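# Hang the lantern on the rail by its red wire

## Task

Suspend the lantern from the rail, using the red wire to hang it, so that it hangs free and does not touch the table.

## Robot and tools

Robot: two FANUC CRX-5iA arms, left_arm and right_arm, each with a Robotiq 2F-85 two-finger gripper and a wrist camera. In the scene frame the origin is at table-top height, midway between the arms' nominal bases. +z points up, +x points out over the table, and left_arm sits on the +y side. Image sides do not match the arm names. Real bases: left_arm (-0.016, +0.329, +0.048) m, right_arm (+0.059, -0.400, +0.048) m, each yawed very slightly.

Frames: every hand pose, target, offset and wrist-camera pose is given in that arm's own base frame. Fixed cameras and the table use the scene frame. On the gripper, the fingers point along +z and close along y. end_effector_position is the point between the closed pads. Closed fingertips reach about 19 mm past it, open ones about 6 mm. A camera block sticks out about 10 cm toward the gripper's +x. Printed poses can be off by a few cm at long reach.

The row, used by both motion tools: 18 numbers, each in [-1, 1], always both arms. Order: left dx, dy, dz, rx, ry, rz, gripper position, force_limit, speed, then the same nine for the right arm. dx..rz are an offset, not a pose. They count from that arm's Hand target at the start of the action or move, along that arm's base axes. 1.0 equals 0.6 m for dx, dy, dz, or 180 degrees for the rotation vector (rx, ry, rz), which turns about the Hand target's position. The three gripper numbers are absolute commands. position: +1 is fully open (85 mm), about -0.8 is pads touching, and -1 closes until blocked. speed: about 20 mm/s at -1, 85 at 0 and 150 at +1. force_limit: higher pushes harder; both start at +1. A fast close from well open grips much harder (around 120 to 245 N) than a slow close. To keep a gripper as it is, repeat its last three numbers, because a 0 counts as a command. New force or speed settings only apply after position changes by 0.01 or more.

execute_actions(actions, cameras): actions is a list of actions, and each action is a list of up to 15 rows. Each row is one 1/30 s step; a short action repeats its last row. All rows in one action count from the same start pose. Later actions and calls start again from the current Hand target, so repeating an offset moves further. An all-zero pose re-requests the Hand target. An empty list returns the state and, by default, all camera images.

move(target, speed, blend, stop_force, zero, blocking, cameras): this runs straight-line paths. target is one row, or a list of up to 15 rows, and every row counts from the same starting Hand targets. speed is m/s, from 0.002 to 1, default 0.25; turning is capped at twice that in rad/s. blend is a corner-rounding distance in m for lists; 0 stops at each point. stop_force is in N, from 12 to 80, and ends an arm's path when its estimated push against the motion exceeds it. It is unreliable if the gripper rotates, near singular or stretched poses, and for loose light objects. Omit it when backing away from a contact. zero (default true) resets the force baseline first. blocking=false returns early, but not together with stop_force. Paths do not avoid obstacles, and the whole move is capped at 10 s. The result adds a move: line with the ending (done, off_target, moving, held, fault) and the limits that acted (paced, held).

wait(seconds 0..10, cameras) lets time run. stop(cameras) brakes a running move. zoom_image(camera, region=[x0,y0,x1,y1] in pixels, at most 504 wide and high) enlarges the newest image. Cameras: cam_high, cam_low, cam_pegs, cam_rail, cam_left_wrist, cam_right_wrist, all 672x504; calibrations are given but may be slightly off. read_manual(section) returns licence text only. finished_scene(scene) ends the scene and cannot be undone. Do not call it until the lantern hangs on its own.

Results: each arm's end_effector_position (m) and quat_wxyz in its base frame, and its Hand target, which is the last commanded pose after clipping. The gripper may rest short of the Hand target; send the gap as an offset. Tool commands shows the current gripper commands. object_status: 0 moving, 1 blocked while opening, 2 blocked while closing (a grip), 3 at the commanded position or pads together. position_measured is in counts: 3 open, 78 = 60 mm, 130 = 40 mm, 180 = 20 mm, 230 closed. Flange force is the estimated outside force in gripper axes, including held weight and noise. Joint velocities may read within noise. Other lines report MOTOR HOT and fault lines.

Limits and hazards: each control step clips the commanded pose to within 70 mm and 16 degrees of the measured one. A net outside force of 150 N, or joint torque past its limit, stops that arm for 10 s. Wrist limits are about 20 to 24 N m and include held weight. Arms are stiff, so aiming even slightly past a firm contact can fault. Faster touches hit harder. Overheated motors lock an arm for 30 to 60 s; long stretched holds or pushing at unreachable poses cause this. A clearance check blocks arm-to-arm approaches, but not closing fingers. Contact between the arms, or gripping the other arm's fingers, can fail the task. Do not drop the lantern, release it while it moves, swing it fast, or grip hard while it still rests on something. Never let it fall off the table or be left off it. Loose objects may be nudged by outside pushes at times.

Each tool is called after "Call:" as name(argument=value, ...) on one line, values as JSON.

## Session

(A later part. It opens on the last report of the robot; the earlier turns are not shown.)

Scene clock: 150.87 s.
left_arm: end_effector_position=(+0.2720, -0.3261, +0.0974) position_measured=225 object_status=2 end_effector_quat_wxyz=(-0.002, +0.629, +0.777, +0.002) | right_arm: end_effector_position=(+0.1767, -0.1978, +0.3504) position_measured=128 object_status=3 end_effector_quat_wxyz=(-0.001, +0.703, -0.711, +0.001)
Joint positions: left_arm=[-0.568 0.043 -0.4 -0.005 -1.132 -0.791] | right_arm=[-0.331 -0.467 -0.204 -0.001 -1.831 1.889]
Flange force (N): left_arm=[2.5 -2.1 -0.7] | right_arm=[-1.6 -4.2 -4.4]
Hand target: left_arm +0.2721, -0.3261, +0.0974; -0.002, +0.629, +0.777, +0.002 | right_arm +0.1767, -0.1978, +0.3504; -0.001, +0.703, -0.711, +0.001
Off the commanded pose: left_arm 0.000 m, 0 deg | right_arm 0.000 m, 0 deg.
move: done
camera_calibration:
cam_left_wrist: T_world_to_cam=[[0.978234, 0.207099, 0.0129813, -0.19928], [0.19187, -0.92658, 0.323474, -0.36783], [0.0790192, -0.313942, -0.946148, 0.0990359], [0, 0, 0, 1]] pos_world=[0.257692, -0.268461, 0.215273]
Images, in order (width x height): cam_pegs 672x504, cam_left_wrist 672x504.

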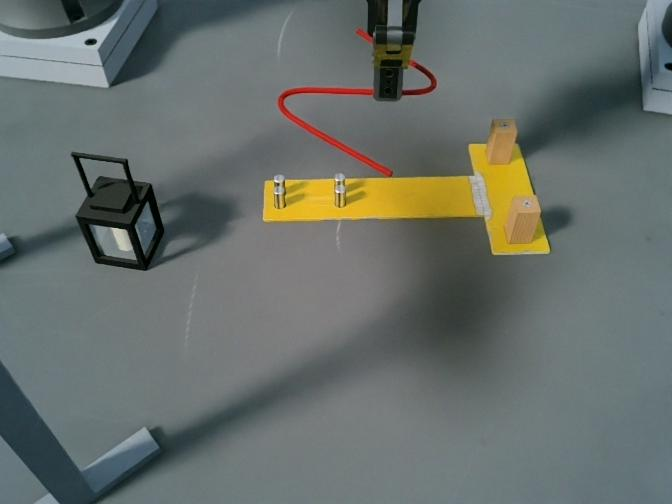

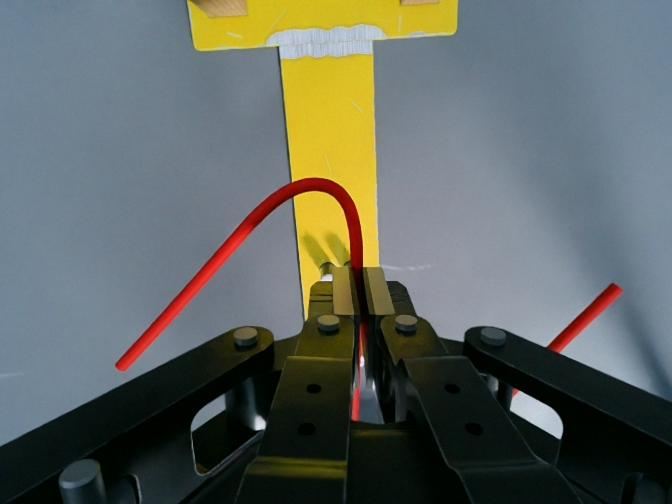

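Call:
move(target=[[0.2,0,0.15,-0.15,-0.06,-0.1,-1,0.3,-1,0,0,0,0,0,0,0,-0.5,-1],[0.297,-0.29,0.13,-0.3437,-0.132,-0.2072,-1,0.3,-1,0,0,0,0,0,0,0,-0.5,-1]], speed=0.15, blend=0.04, cameras=["all"])

Scene clock: 157.87 s.
left_arm: end_effector_position=(+0.4503, -0.5001, +0.1755) position_measured=225 object_status=2 end_effector_quat_wxyz=(+0.464, +0.731, +0.424, -0.266) | right_arm: end_effector_position=(+0.1767, -0.1978, +0.3504) position_measured=128 object_status=3 end_effector_quat_wxyz=(-0.001, +0.703, -0.711, +0.001)
Joint positions: left_arm=[-0.474 0.336 -0.582 1.658 -0.936 -2.932] | right_arm=[-0.331 -0.467 -0.204 -0.001 -1.831 1.889]
Flange force (N): left_arm=[-2.2 -1.8 -1.5] | right_arm=[-2.6 -4.4 -4.1]
Hand target: left_arm +0.4503, -0.5001, +0.1754; +0.464, +0.731, +0.424, -0.266 | right_arm +0.1767, -0.1978, +0.3504; -0.001, +0.703, -0.711, +0.001
Off the commanded pose: left_arm 0.000 m, 0 deg | right_arm 0.000 m, 0 deg.
move: done
camera_calibration:
cam_left_wrist: T_world_to_cam=[[0.865741, -0.199759, 0.4589, -0.569722], [-0.477273, -0.0534711, 0.877127, 0.0523295], [-0.150676, -0.978385, -0.141632, -0.265883], [0, 0, 0, 1]] pos_world=[0.478145, -0.371145, 0.177888]
cam_right_wrist: T_world_to_cam=[[-0.999374, 0.0125897, 0.0330729, 0.175965], [0.0226722, 0.945364, 0.325226, 0.0855295], [-0.0271715, 0.325772, -0.945058, 0.529632], [0, 0, 0, 1]] pos_world=[0.188307, -0.255611, 0.466897]

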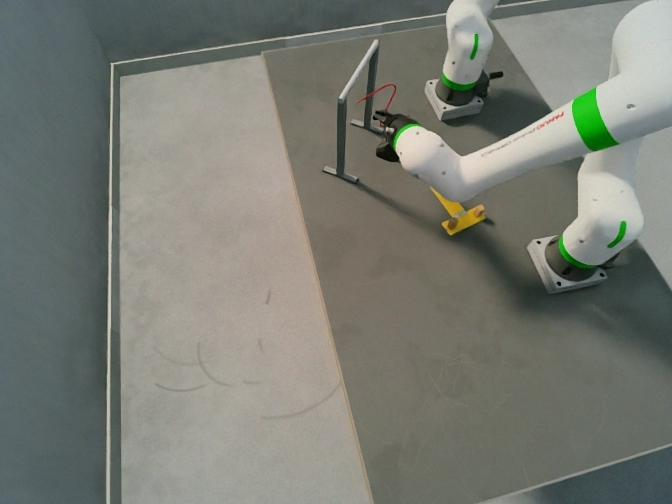

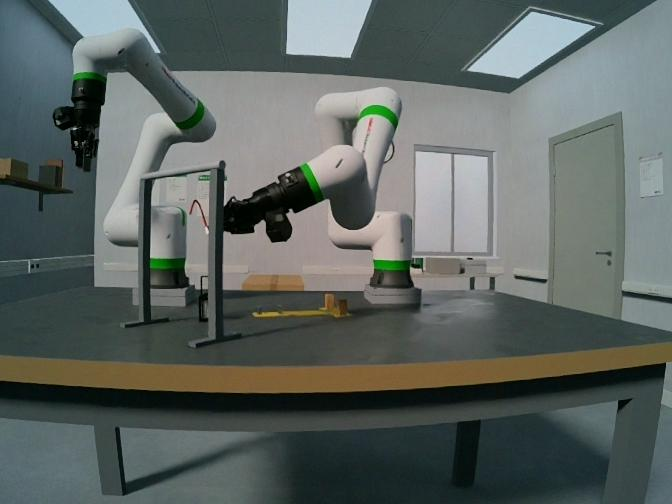

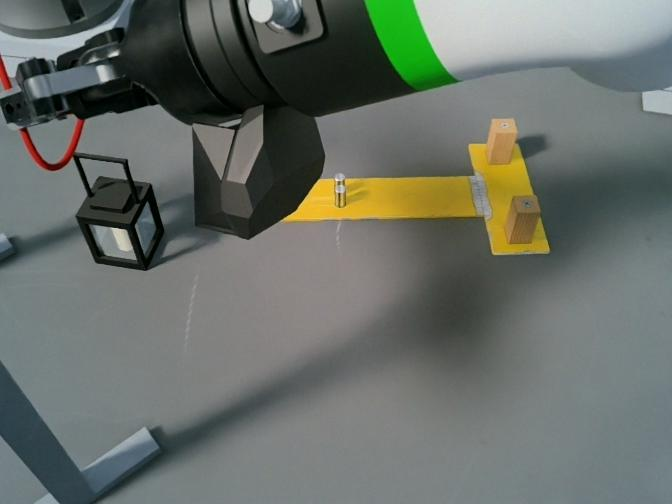

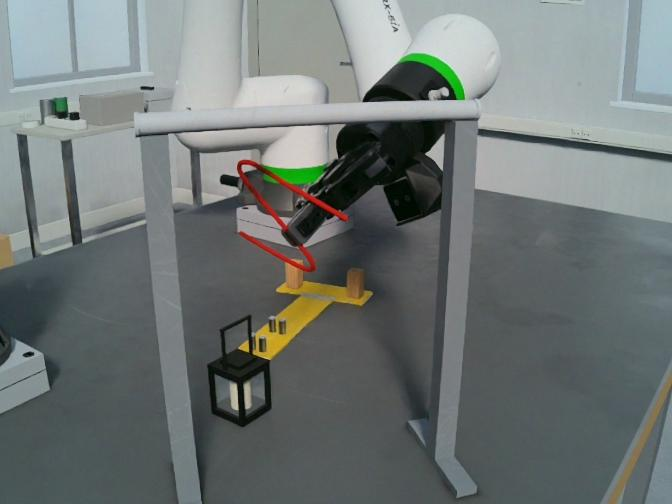

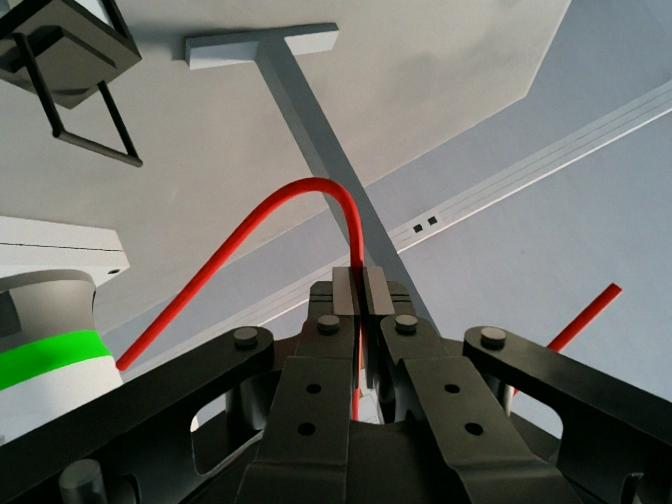

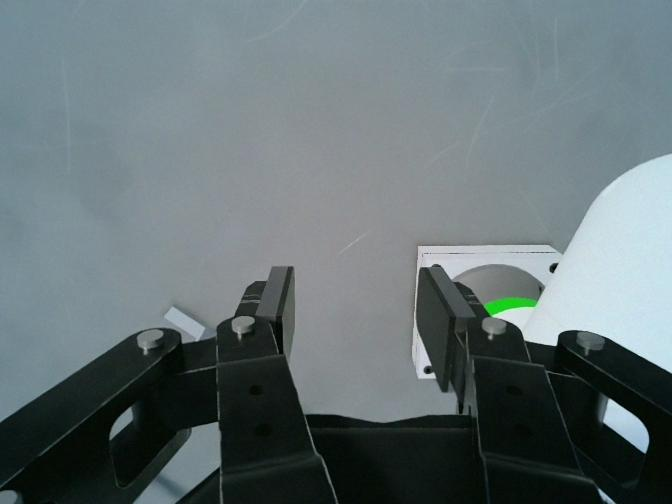

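Call:
move(target=[[0.041,-0.02,0,0,0,0,-1,0.3,-1,0,0,0,0,0,0,0,-0.5,-1],[0.041,-0.045,-0.159,0,0,0,-1,0.3,-1,0,0,0,0,0,0,0,-0.5,-1]], speed=0.08, cameras=["cam_pegs","cam_rail","cam_left_wrist","cam_low"])

Scene clock: 160.97 s.
left_arm: end_effector_position=(+0.4749, -0.5271, +0.0801) position_measured=225 object_status=2 end_effector_quat_wxyz=(+0.464, +0.731, +0.424, -0.266) | right_arm: end_effector_position=(+0.1767, -0.1978, +0.3504) position_measured=128 object_status=3 end_effector_quat_wxyz=(-0.001, +0.703, -0.711, +0.001)
Joint positions: left_arm=[-0.54 0.559 -0.517 1.834 -0.928 -3.133] | right_arm=[-0.331 -0.467 -0.204 -0.001 -1.831 1.889]
Flange force (N): left_arm=[-1.8 -0.7 -1.2] | right_arm=[-2.1 -3.6 -4.3]
Hand target: left_arm +0.4749, -0.5271, +0.0800; +0.464, +0.731, +0.424, -0.266 | right_arm +0.1767, -0.1978, +0.3504; -0.001, +0.703, -0.711, +0.001
Off the commanded pose: left_arm 0.000 m, 0 deg | right_arm 0.000 m, 0 deg.
move: done
camera_calibration:
cam_left_wrist: T_world_to_cam=[[0.865741, -0.199759, 0.4589, -0.552634], [-0.477273, -0.0534711, 0.877127, 0.146305], [-0.150676, -0.978385, -0.141632, -0.302105], [0, 0, 0, 1]] pos_world=[0.502745, -0.398145, 0.0824885]
Images, in order (width x height): cam_low 672x504, cam_pegs 672x504, cam_rail 672x504, cam_left_wrist 672x504.

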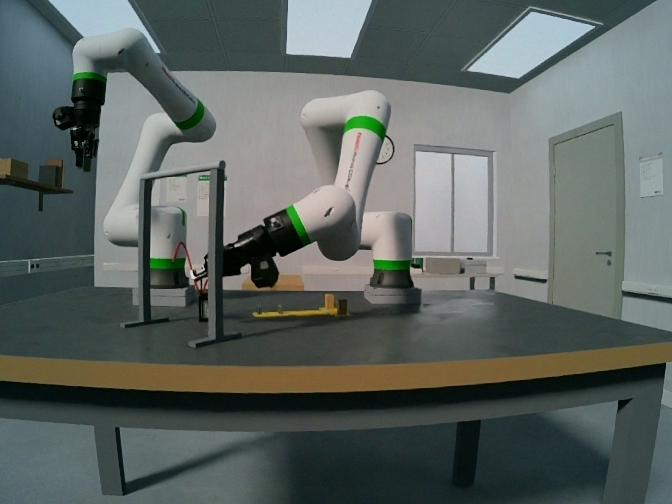

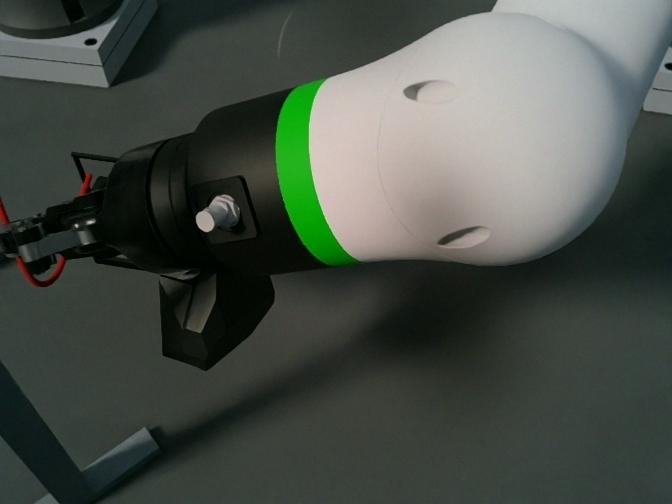

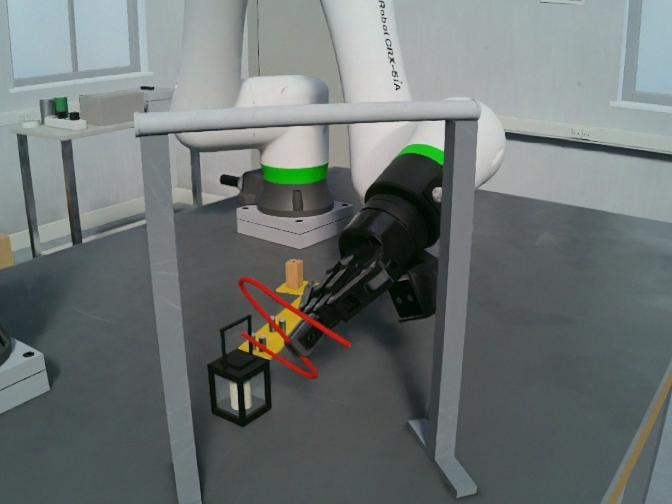

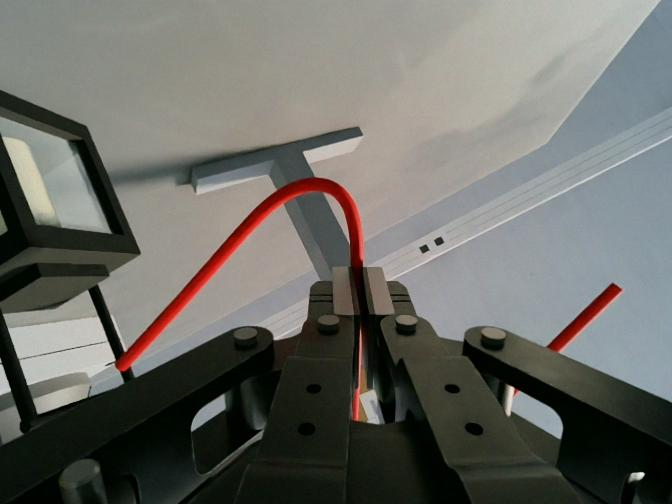

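Call:
move(target=[[-0.04,0,-0.005,0,0,0,-1,0.3,-1,0,0,0,0,0,0,0,-0.5,-1]], speed=0.04, cameras=["cam_pegs","cam_rail","cam_left_wrist"])

Call:
zoom_image(camera="cam_rail", region=[190, 260, 370, 440])

Scene clock: 162.33 s.
left_arm: end_effector_position=(+0.4509, -0.5271, +0.0770) position_measured=225 object_status=2 end_effector_quat_wxyz=(+0.464, +0.731, +0.424, -0.266) | right_arm: end_effector_position=(+0.1767, -0.1978, +0.3504) position_measured=128 object_status=3 end_effector_quat_wxyz=(-0.001, +0.703, -0.711, +0.001)
Joint positions: left_arm=[-0.579 0.528 -0.575 1.891 -0.919 -3.173] | right_arm=[-0.331 -0.467 -0.204 -0.001 -1.831 1.889]
Flange force (N): left_arm=[-2.3 -0.4 -1.9] | right_arm=[-2.0 -3.7 -4.0]
Hand target: left_arm +0.4509, -0.5271, +0.0770; +0.464, +0.731, +0.424, -0.266 | right_arm +0.1767, -0.1978, +0.3504; -0.001, +0.703, -0.711, +0.001
Off the commanded pose: left_arm 0.000 m, 0 deg | right_arm 0.000 m, 0 deg.
move: done
camera_calibration:
cam_left_wrist: T_world_to_cam=[[0.865741, -0.199759, 0.4589, -0.530433], [-0.477273, -0.0534711, 0.877127, 0.137569], [-0.150676, -0.978385, -0.141632, -0.30616], [0, 0, 0, 1]] pos_world=[0.478745, -0.398145, 0.0793885]
Images, in order (width x height): cam_pegs 672x504, cam_rail 672x504, cam_left_wrist 672x504.

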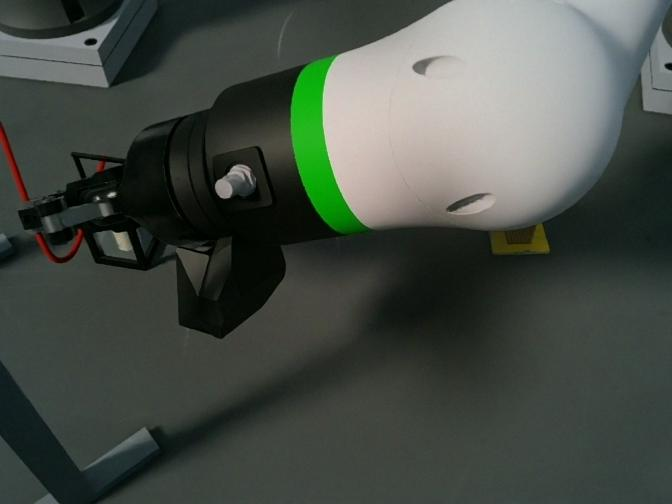

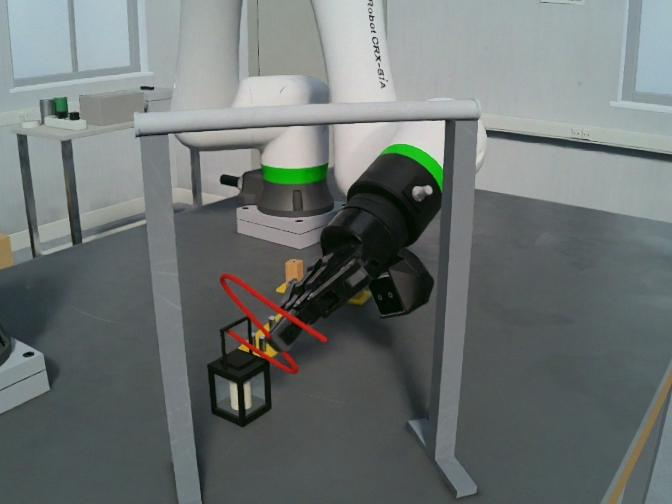

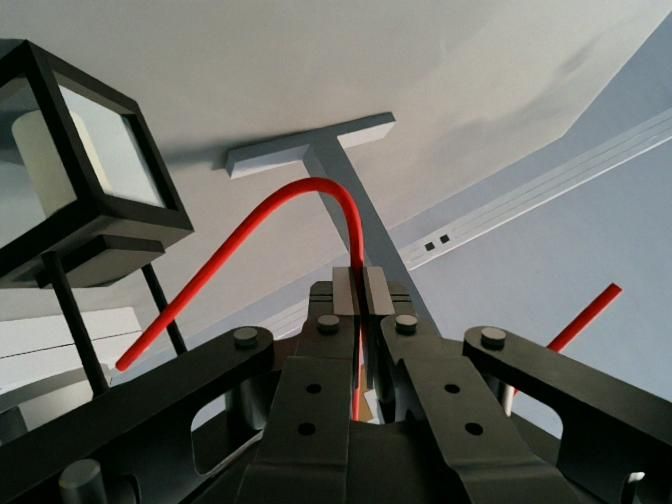

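Scaled by 2.800 from the camera's 672x504 image, which has a finer 960x720 frame.

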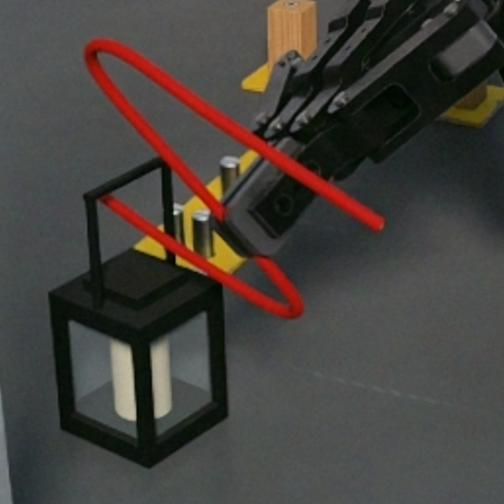

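Call:
move(target=[[0,0,-0.009,0,0,0,-1,0.3,-1,0,0,0,0,0,0,0,-0.5,-1],[-0.065,0,-0.009,0,0,0,-1,0.3,-1,0,0,0,0,0,0,0,-0.5,-1]], speed=0.04, cameras=["cam_rail","cam_left_wrist"])

Call:
zoom_image(camera="cam_rail", region=[160, 260, 340, 440])

Scene clock: 164.50 s.
left_arm: end_effector_position=(+0.4119, -0.5271, +0.0716) position_measured=225 object_status=2 end_effector_quat_wxyz=(+0.464, +0.731, +0.424, -0.266) | right_arm: end_effector_position=(+0.1767, -0.1978, +0.3504) position_measured=128 object_status=3 end_effector_quat_wxyz=(-0.001, +0.703, -0.711, +0.001)
Joint positions: left_arm=[-0.649 0.482 -0.664 1.995 -0.906 -3.237] | right_arm=[-0.331 -0.467 -0.204 -0.001 -1.831 1.889]
Flange force (N): left_arm=[-2.8 -0.6 -1.5] | right_arm=[-2.2 -3.9 -4.4]
Hand target: left_arm +0.4119, -0.5271, +0.0716; +0.464, +0.731, +0.424, -0.266 | right_arm +0.1767, -0.1978, +0.3504; -0.001, +0.703, -0.711, +0.001
Off the commanded pose: left_arm 0.000 m, 0 deg | right_arm 0.000 m, 0 deg.
move: done
camera_calibration:
cam_left_wrist: T_world_to_cam=[[0.865741, -0.199759, 0.4589, -0.494191], [-0.477273, -0.0534711, 0.877127, 0.123692], [-0.150676, -0.978385, -0.141632, -0.312801], [0, 0, 0, 1]] pos_world=[0.439745, -0.398145, 0.0739885]
Images, in order (width x height): cam_rail 672x504, cam_left_wrist 672x504.

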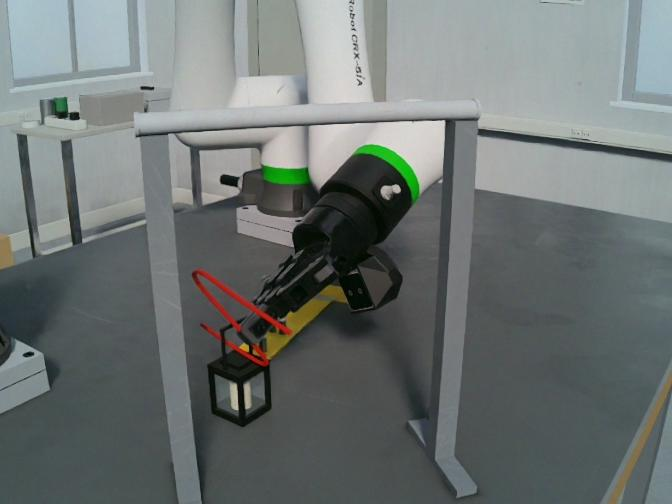

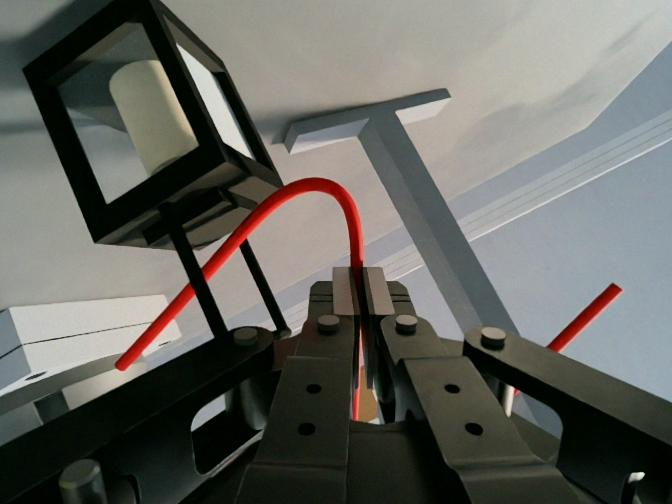

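Scaled by 2.800 from the camera's 672x504 image, which has a finer 960x720 frame.

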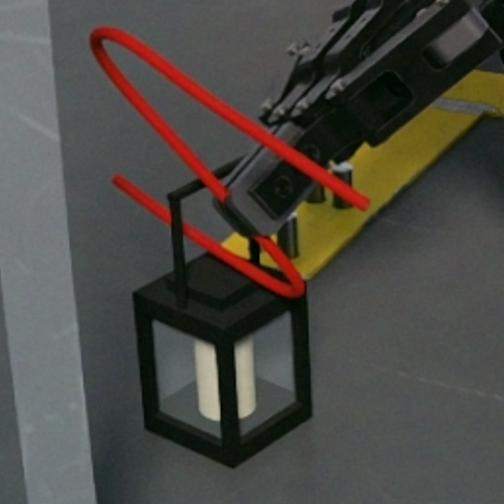

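Call:
move(target=[[-0.005,0,0.01,0,0.151,0.0705,-1,0.3,-1,0,0,0,0,0,0,0,-0.5,-1],[-0.005,0,0.1,0,0.151,0.0705,-1,0.3,-1,0,0,0,0,0,0,0,-0.5,-1]], speed=[0.08,0.04], cameras=["cam_rail","cam_left_wrist","cam_pegs"])

Call:
zoom_image(camera="cam_rail", region=[160, 200, 340, 440])

Scene clock: 169.90 s.
left_arm: end_effector_position=(+0.4089, -0.5271, +0.1316) position_measured=225 object_status=2 end_effector_quat_wxyz=(+0.378, +0.597, +0.598, -0.378) | right_arm: end_effector_position=(+0.1767, -0.1978, +0.3504) position_measured=128 object_status=3 end_effector_quat_wxyz=(-0.001, +0.703, -0.711, +0.001)
Joint positions: left_arm=[-0.62 0.362 -0.662 1.868 -0.877 -2.558] | right_arm=[-0.331 -0.467 -0.204 -0.001 -1.831 1.889]
Flange force (N): left_arm=[0.6 -2.7 -1.3] | right_arm=[-1.7 -3.5 -4.3]
Hand target: left_arm +0.4089, -0.5271, +0.1316; +0.378, +0.597, +0.598, -0.378 | right_arm +0.1767, -0.1978, +0.3504; -0.001, +0.703, -0.711, +0.001
Off the commanded pose: left_arm 0.000 m, 0 deg | right_arm 0.000 m, 0 deg.
move: done
camera_calibration:
cam_left_wrist: T_world_to_cam=[[0.999914, 0.01165, 0.00597469, -0.402893], [-0.00468017, -0.108139, 0.994125, -0.167779], [0.0122277, -0.994068, -0.108075, -0.384024], [0, 0, 0, 1]] pos_world=[0.406768, -0.395195, 0.127696]
Images, in order (width x height): cam_pegs 672x504, cam_rail 672x504, cam_left_wrist 672x504.

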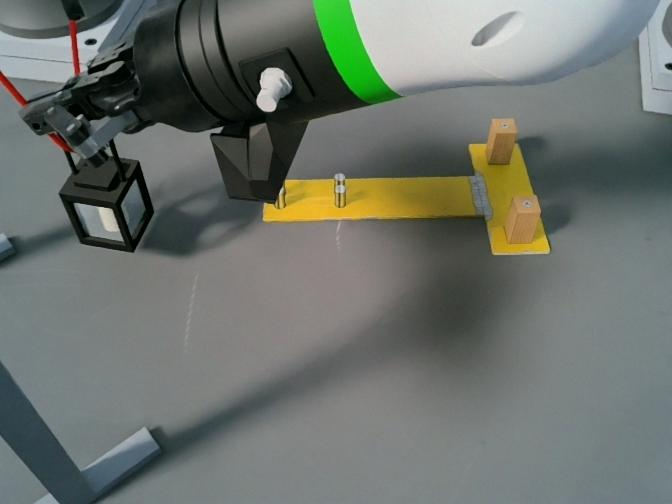

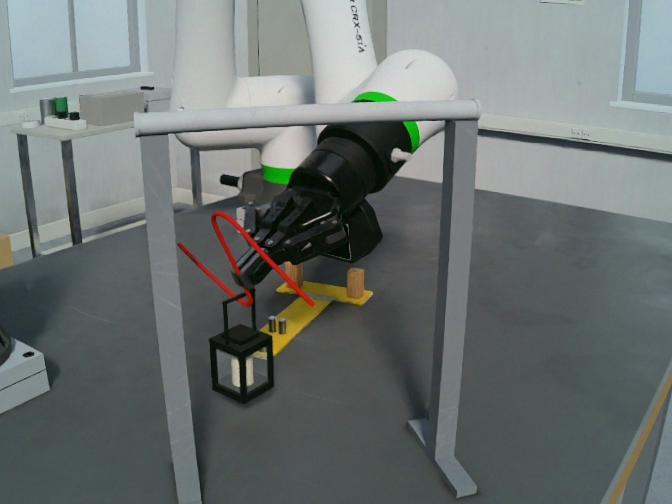

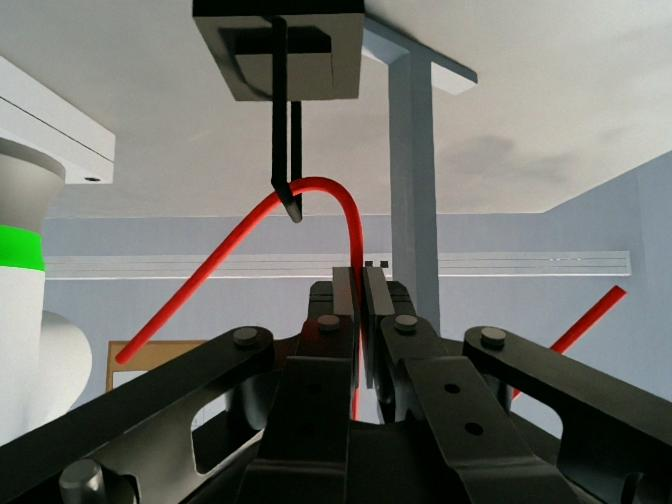

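Scaled by 2.100 from the camera's 672x504 image, which has a finer 960x720 frame.

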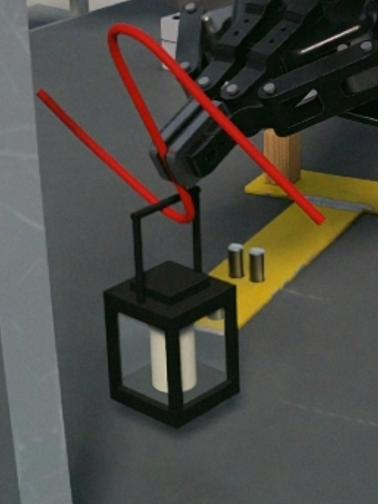

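Call:
move(target=[[-0.05,0.02,0.05,0,0,0.05,-1,0.3,-1,0,0,0,0,0,0,0,-0.5,-1],[-0.05,0.02,0.31,0,0,0.05,-1,0.3,-1,0,0,0,0,0,0,0,-0.5,-1]], speed=0.07, blend=0.02, cameras=["all"])

Call:
zoom_image(camera="cam_high", region=[300, 20, 460, 180])

Scene clock: 175.07 s.
left_arm: end_effector_position=(+0.3789, -0.5151, +0.3176) position_measured=225 object_status=2 end_effector_quat_wxyz=(+0.406, +0.549, +0.643, -0.347) | right_arm: end_effector_position=(+0.1767, -0.1978, +0.3504) position_measured=128 object_status=3 end_effector_quat_wxyz=(-0.001, +0.703, -0.711, +0.001)
Joint positions: left_arm=[-0.624 -0.039 -0.657 1.599 -0.697 -2.015] | right_arm=[-0.331 -0.467 -0.204 -0.001 -1.831 1.889]
Flange force (N): left_arm=[2.3 -3.0 -1.6] | right_arm=[-3.1 -3.9 -4.2]
Hand target: left_arm +0.3789, -0.5151, +0.3176; +0.406, +0.549, +0.643, -0.347 | right_arm +0.1767, -0.1978, +0.3504; -0.001, +0.703, -0.711, +0.001
Off the commanded pose: left_arm 0.000 m, 0 deg | right_arm 0.000 m, 0 deg.
move: done
camera_calibration:
cam_left_wrist: T_world_to_cam=[[0.985783, 0.167916, 0.00592714, -0.288331], [0.012338, -0.107524, 0.994126, -0.357658], [0.167567, -0.97992, -0.108067, -0.403176], [0, 0, 0, 1]] pos_world=[0.356203, -0.385122, 0.313696]
cam_right_wrist: T_world_to_cam=[[-0.999374, 0.0125897, 0.0330729, 0.175965], [0.0226722, 0.945364, 0.325226, 0.0855295], [-0.0271715, 0.325772, -0.945058, 0.529632], [0, 0, 0, 1]] pos_world=[0.188307, -0.255611, 0.466897]

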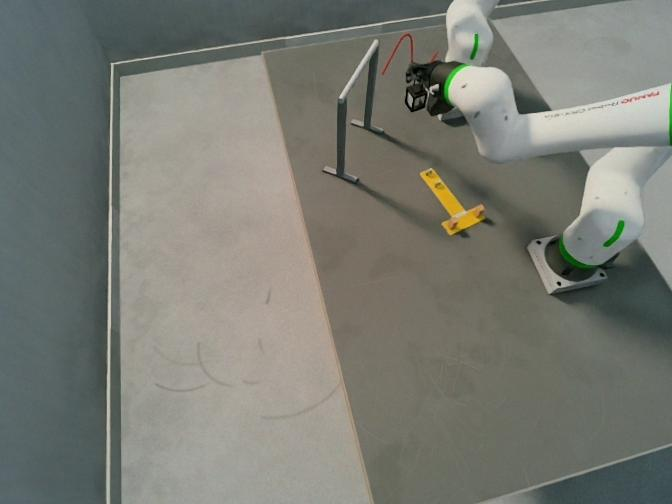

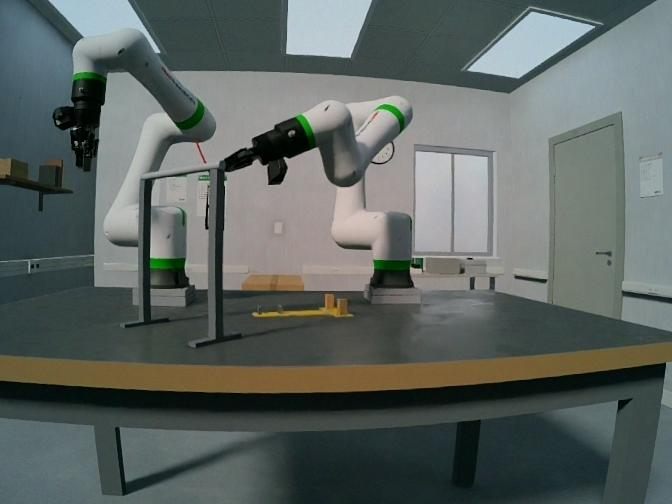

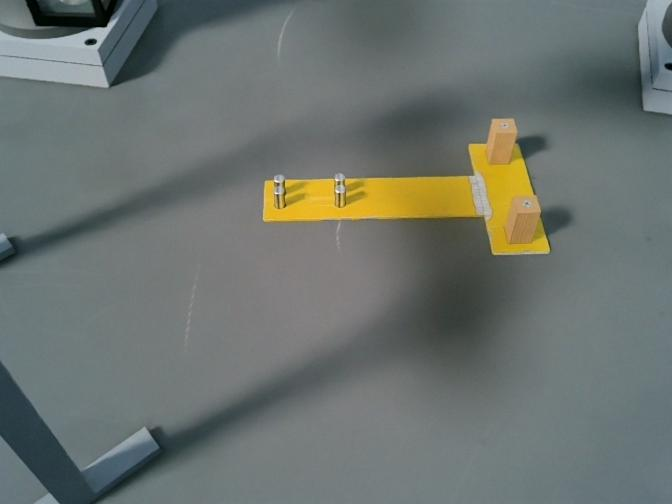

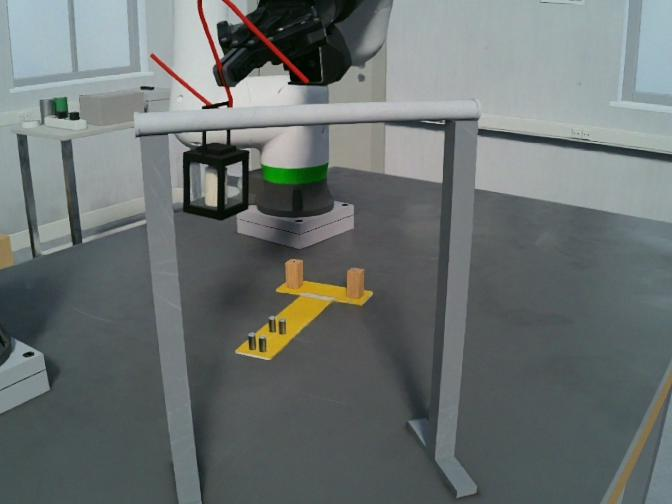

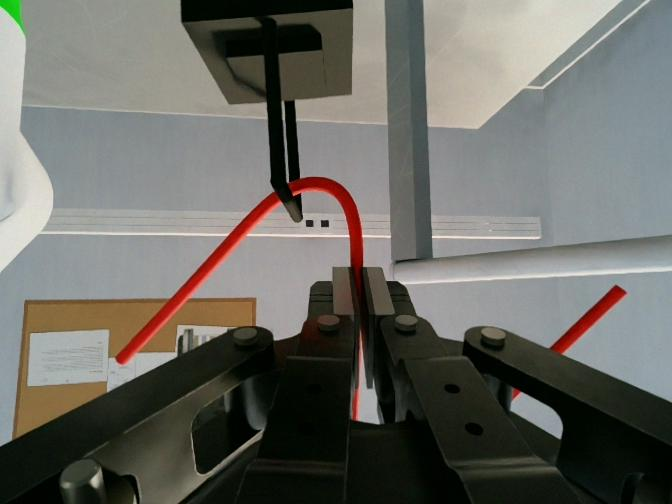

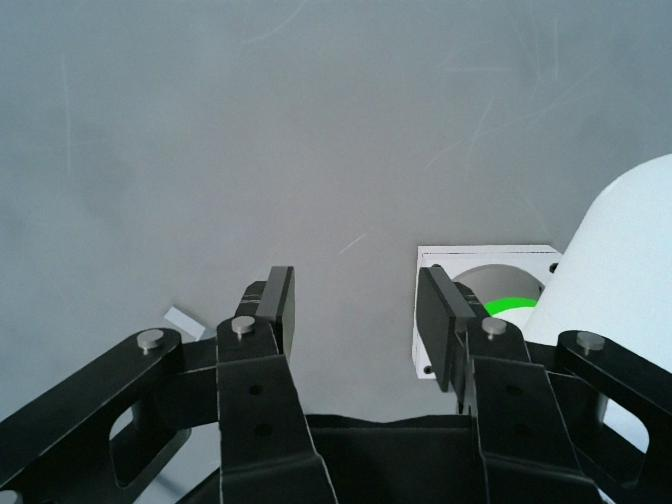

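Scaled by 3.150 from the camera's 672x504 image, which has a finer 960x720 frame.

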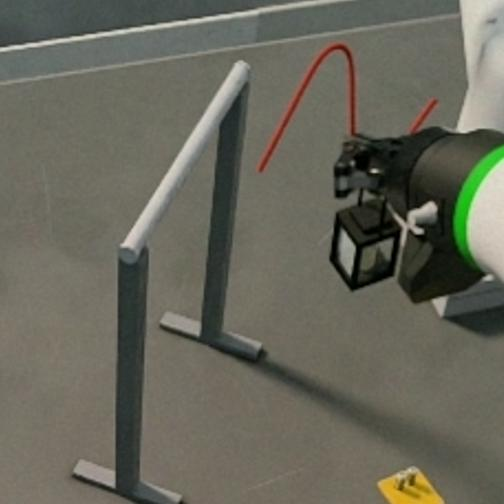

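Call:
move(target=[[0,0,0.056,0,0,0,-1,0.3,-1,0,0,0,0,0,0,0,-0.5,-1],[0.208,-0.113,0.056,0,0,0,-1,0.3,-1,0,0,0,0,0,0,0,-0.5,-1]], speed=0.06, cameras=["cam_high","cam_rail","cam_left_wrist","cam_low"])

Call:
zoom_image(camera="cam_high", region=[300, 20, 460, 180])

Call:
zoom_image(camera="cam_low", region=[100, 90, 300, 290])

Scene clock: 179.80 s.
left_arm: end_effector_position=(+0.5036, -0.5829, +0.3512) position_measured=225 object_status=2 end_effector_quat_wxyz=(+0.406, +0.549, +0.643, -0.347) | right_arm: end_effector_position=(+0.1767, -0.1978, +0.3504) position_measured=128 object_status=3 end_effector_quat_wxyz=(-0.001, +0.703, -0.711, +0.001)
Joint positions: left_arm=[-0.553 0.276 -0.226 1.437 -0.763 -1.848] | right_arm=[-0.331 -0.467 -0.204 -0.001 -1.831 1.889]
Flange force (N): left_arm=[4.1 -3.8 -1.7] | right_arm=[-2.8 -3.5 -4.0]
Hand target: left_arm +0.5037, -0.5829, +0.3512; +0.406, +0.549, +0.643, -0.347 | right_arm +0.1767, -0.1978, +0.3504; -0.001, +0.703, -0.711, +0.001
Off the commanded pose: left_arm 0.000 m, 0 deg | right_arm 0.000 m, 0 deg.
move: done
camera_calibration:
cam_left_wrist: T_world_to_cam=[[0.985785, 0.167905, 0.0060251, -0.400211], [0.0122408, -0.10754, 0.994125, -0.399951], [0.167567, -0.97992, -0.108067, -0.486885], [0, 0, 0, 1]] pos_world=[0.481003, -0.452922, 0.347397]
Images, in order (width x height): cam_high 672x504, cam_low 672x504, cam_rail 672x504, cam_left_wrist 672x504.

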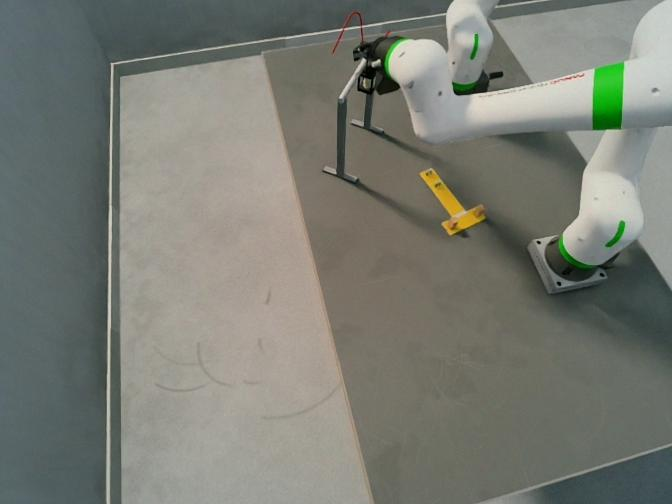

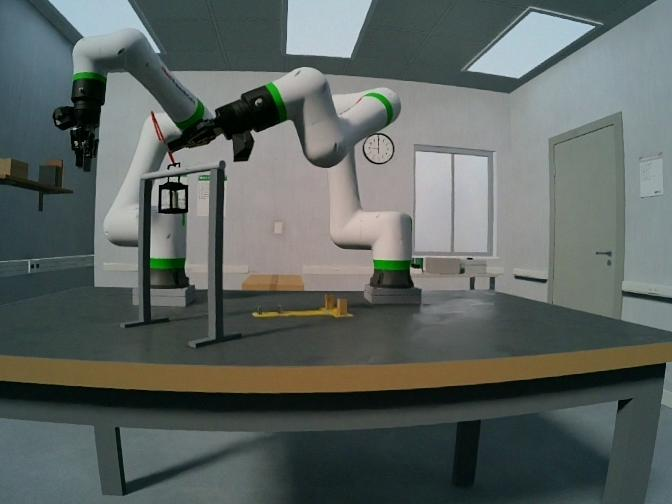

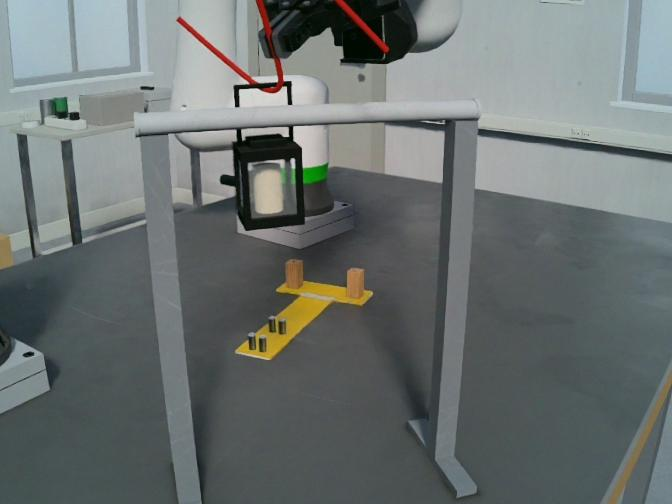

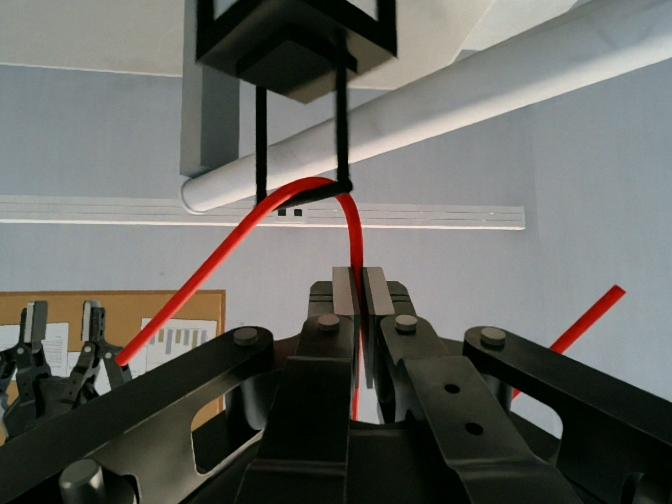

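Scaled by 3.150 from the camera's 672x504 image, which has a finer 960x720 frame.

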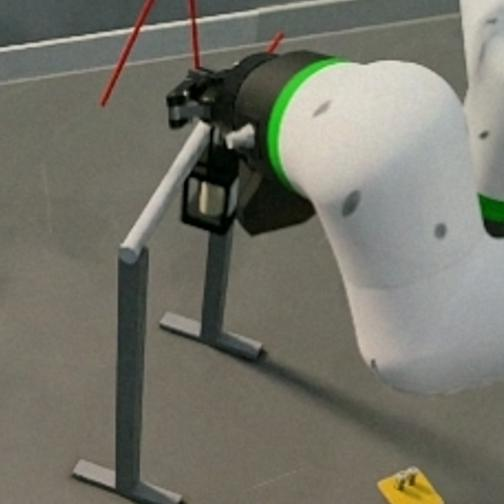

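Scaled by 2.520 from the camera's 672x504 image, which has a finer 960x720 frame.

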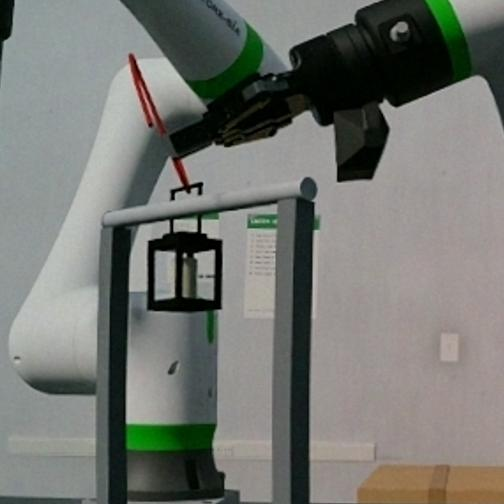

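Call:
move(target=[[-0.016,0.012,0,0,0,0,-1,0.3,-1,0,0,0,0,0,0,0,-0.5,-1],[-0.016,0.012,-0.1,0,0,0,-1,0.3,-1,0,0,0,0,0,0,0,-0.5,-1]], speed=0.04, cameras=["cam_high","cam_rail","cam_left_wrist"])

Call:
zoom_image(camera="cam_high", region=[300, 20, 420, 140])

Scene clock: 182.47 s.
left_arm: end_effector_position=(+0.4941, -0.5759, +0.3101) position_measured=225 object_status=2 end_effector_quat_wxyz=(+0.409, +0.548, +0.642, -0.349) | right_arm: end_effector_position=(+0.1767, -0.1978, +0.3504) position_measured=128 object_status=3 end_effector_quat_wxyz=(-0.001, +0.703, -0.711, +0.001)
Joint positions: left_arm=[-0.583 0.274 -0.331 1.57 -0.733 -2.003] | right_arm=[-0.331 -0.467 -0.204 -0.001 -1.831 1.889]
Flange force (N): left_arm=[-9.1 -5.1 -13.1] | right_arm=[-2.9 -3.6 -4.3]
Flange force when the fault began (N): left_arm=[-101.2 -15.0 -130.6]
Hand target: left_arm +0.4941, -0.5759, +0.3101; +0.409, +0.548, +0.642, -0.349 (not the last commanded pose) | right_arm +0.1767, -0.1978, +0.3504; -0.001, +0.703, -0.711, +0.001
Tool commands: left_gripper/position=-1.0 left_gripper/force_limit=+0.301961 left_gripper/speed=-1.0 right_gripper/position=+0.0 right_gripper/force_limit=-0.5 right_gripper/speed=-1.0
Off the commanded pose: left_arm 0.019 m, 0 deg | right_arm 0.000 m, 0 deg.
FORCE FAULT: contact force on the left arm reached its limit, and that arm stopped. The contact can be on any part of that arm, not only on its tool. That arm's remaining commands of this call were not run. That arm is still stopped at the end of this call. That arm stays stopped for about 10 more seconds. Until then a move that you send moves the other arm only, and its call returns only when the move has ended. Once the stop has ended, the next robot result says so. If the stop ends while you think or write, that arm runs what you send next, counted from a new Hand target: where the arm stands when the stop ends. While its stop runs, that arm takes no new command, but its gripper still runs the gripper command that each later call begins with. Until it ends, the stop uses up actions while you think or wait. An arm that is not stopped still takes commands.
move: fault (left_arm); path passed 1 of 2 targets
camera_calibration:
cam_left_wrist: T_world_to_cam=[[0.985705, 0.168343, 0.00687029, -0.391674], [0.0103281, -0.101074, 0.994825, -0.353651], [0.168166, -0.980533, -0.101368, -0.485653], [0, 0, 0, 1]] pos_world=[0.471398, -0.446008, 0.305282]
Images, in order (width x height): cam_high 672x504, cam_rail 672x504, cam_left_wrist 672x504.

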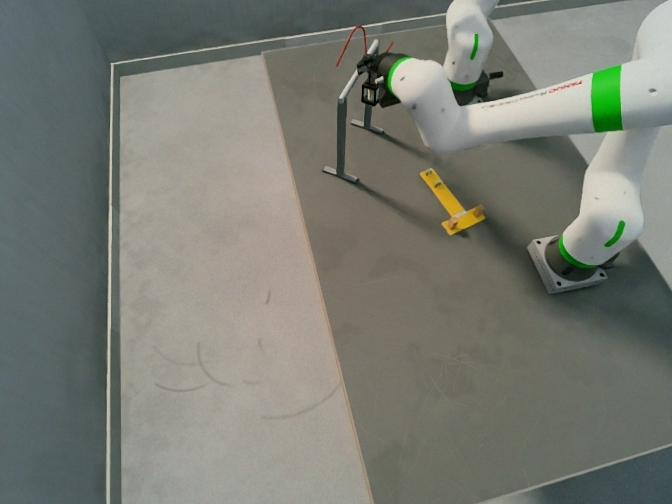

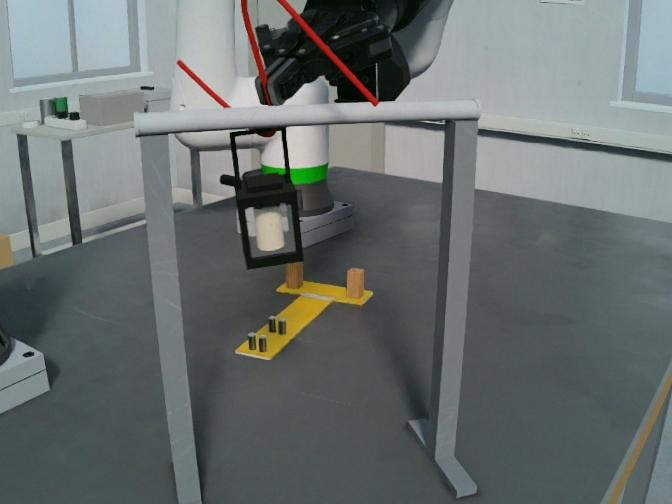

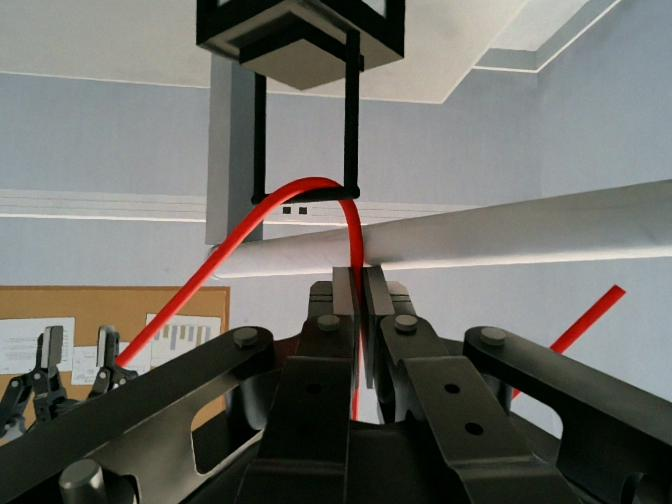

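Scaled by 4.200 from the camera's 672x504 image, which has a finer 960x720 frame.

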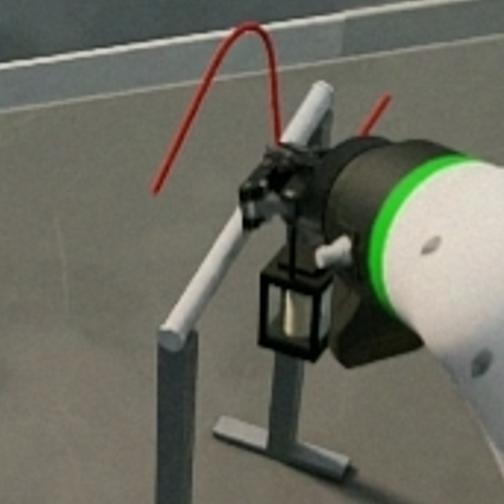

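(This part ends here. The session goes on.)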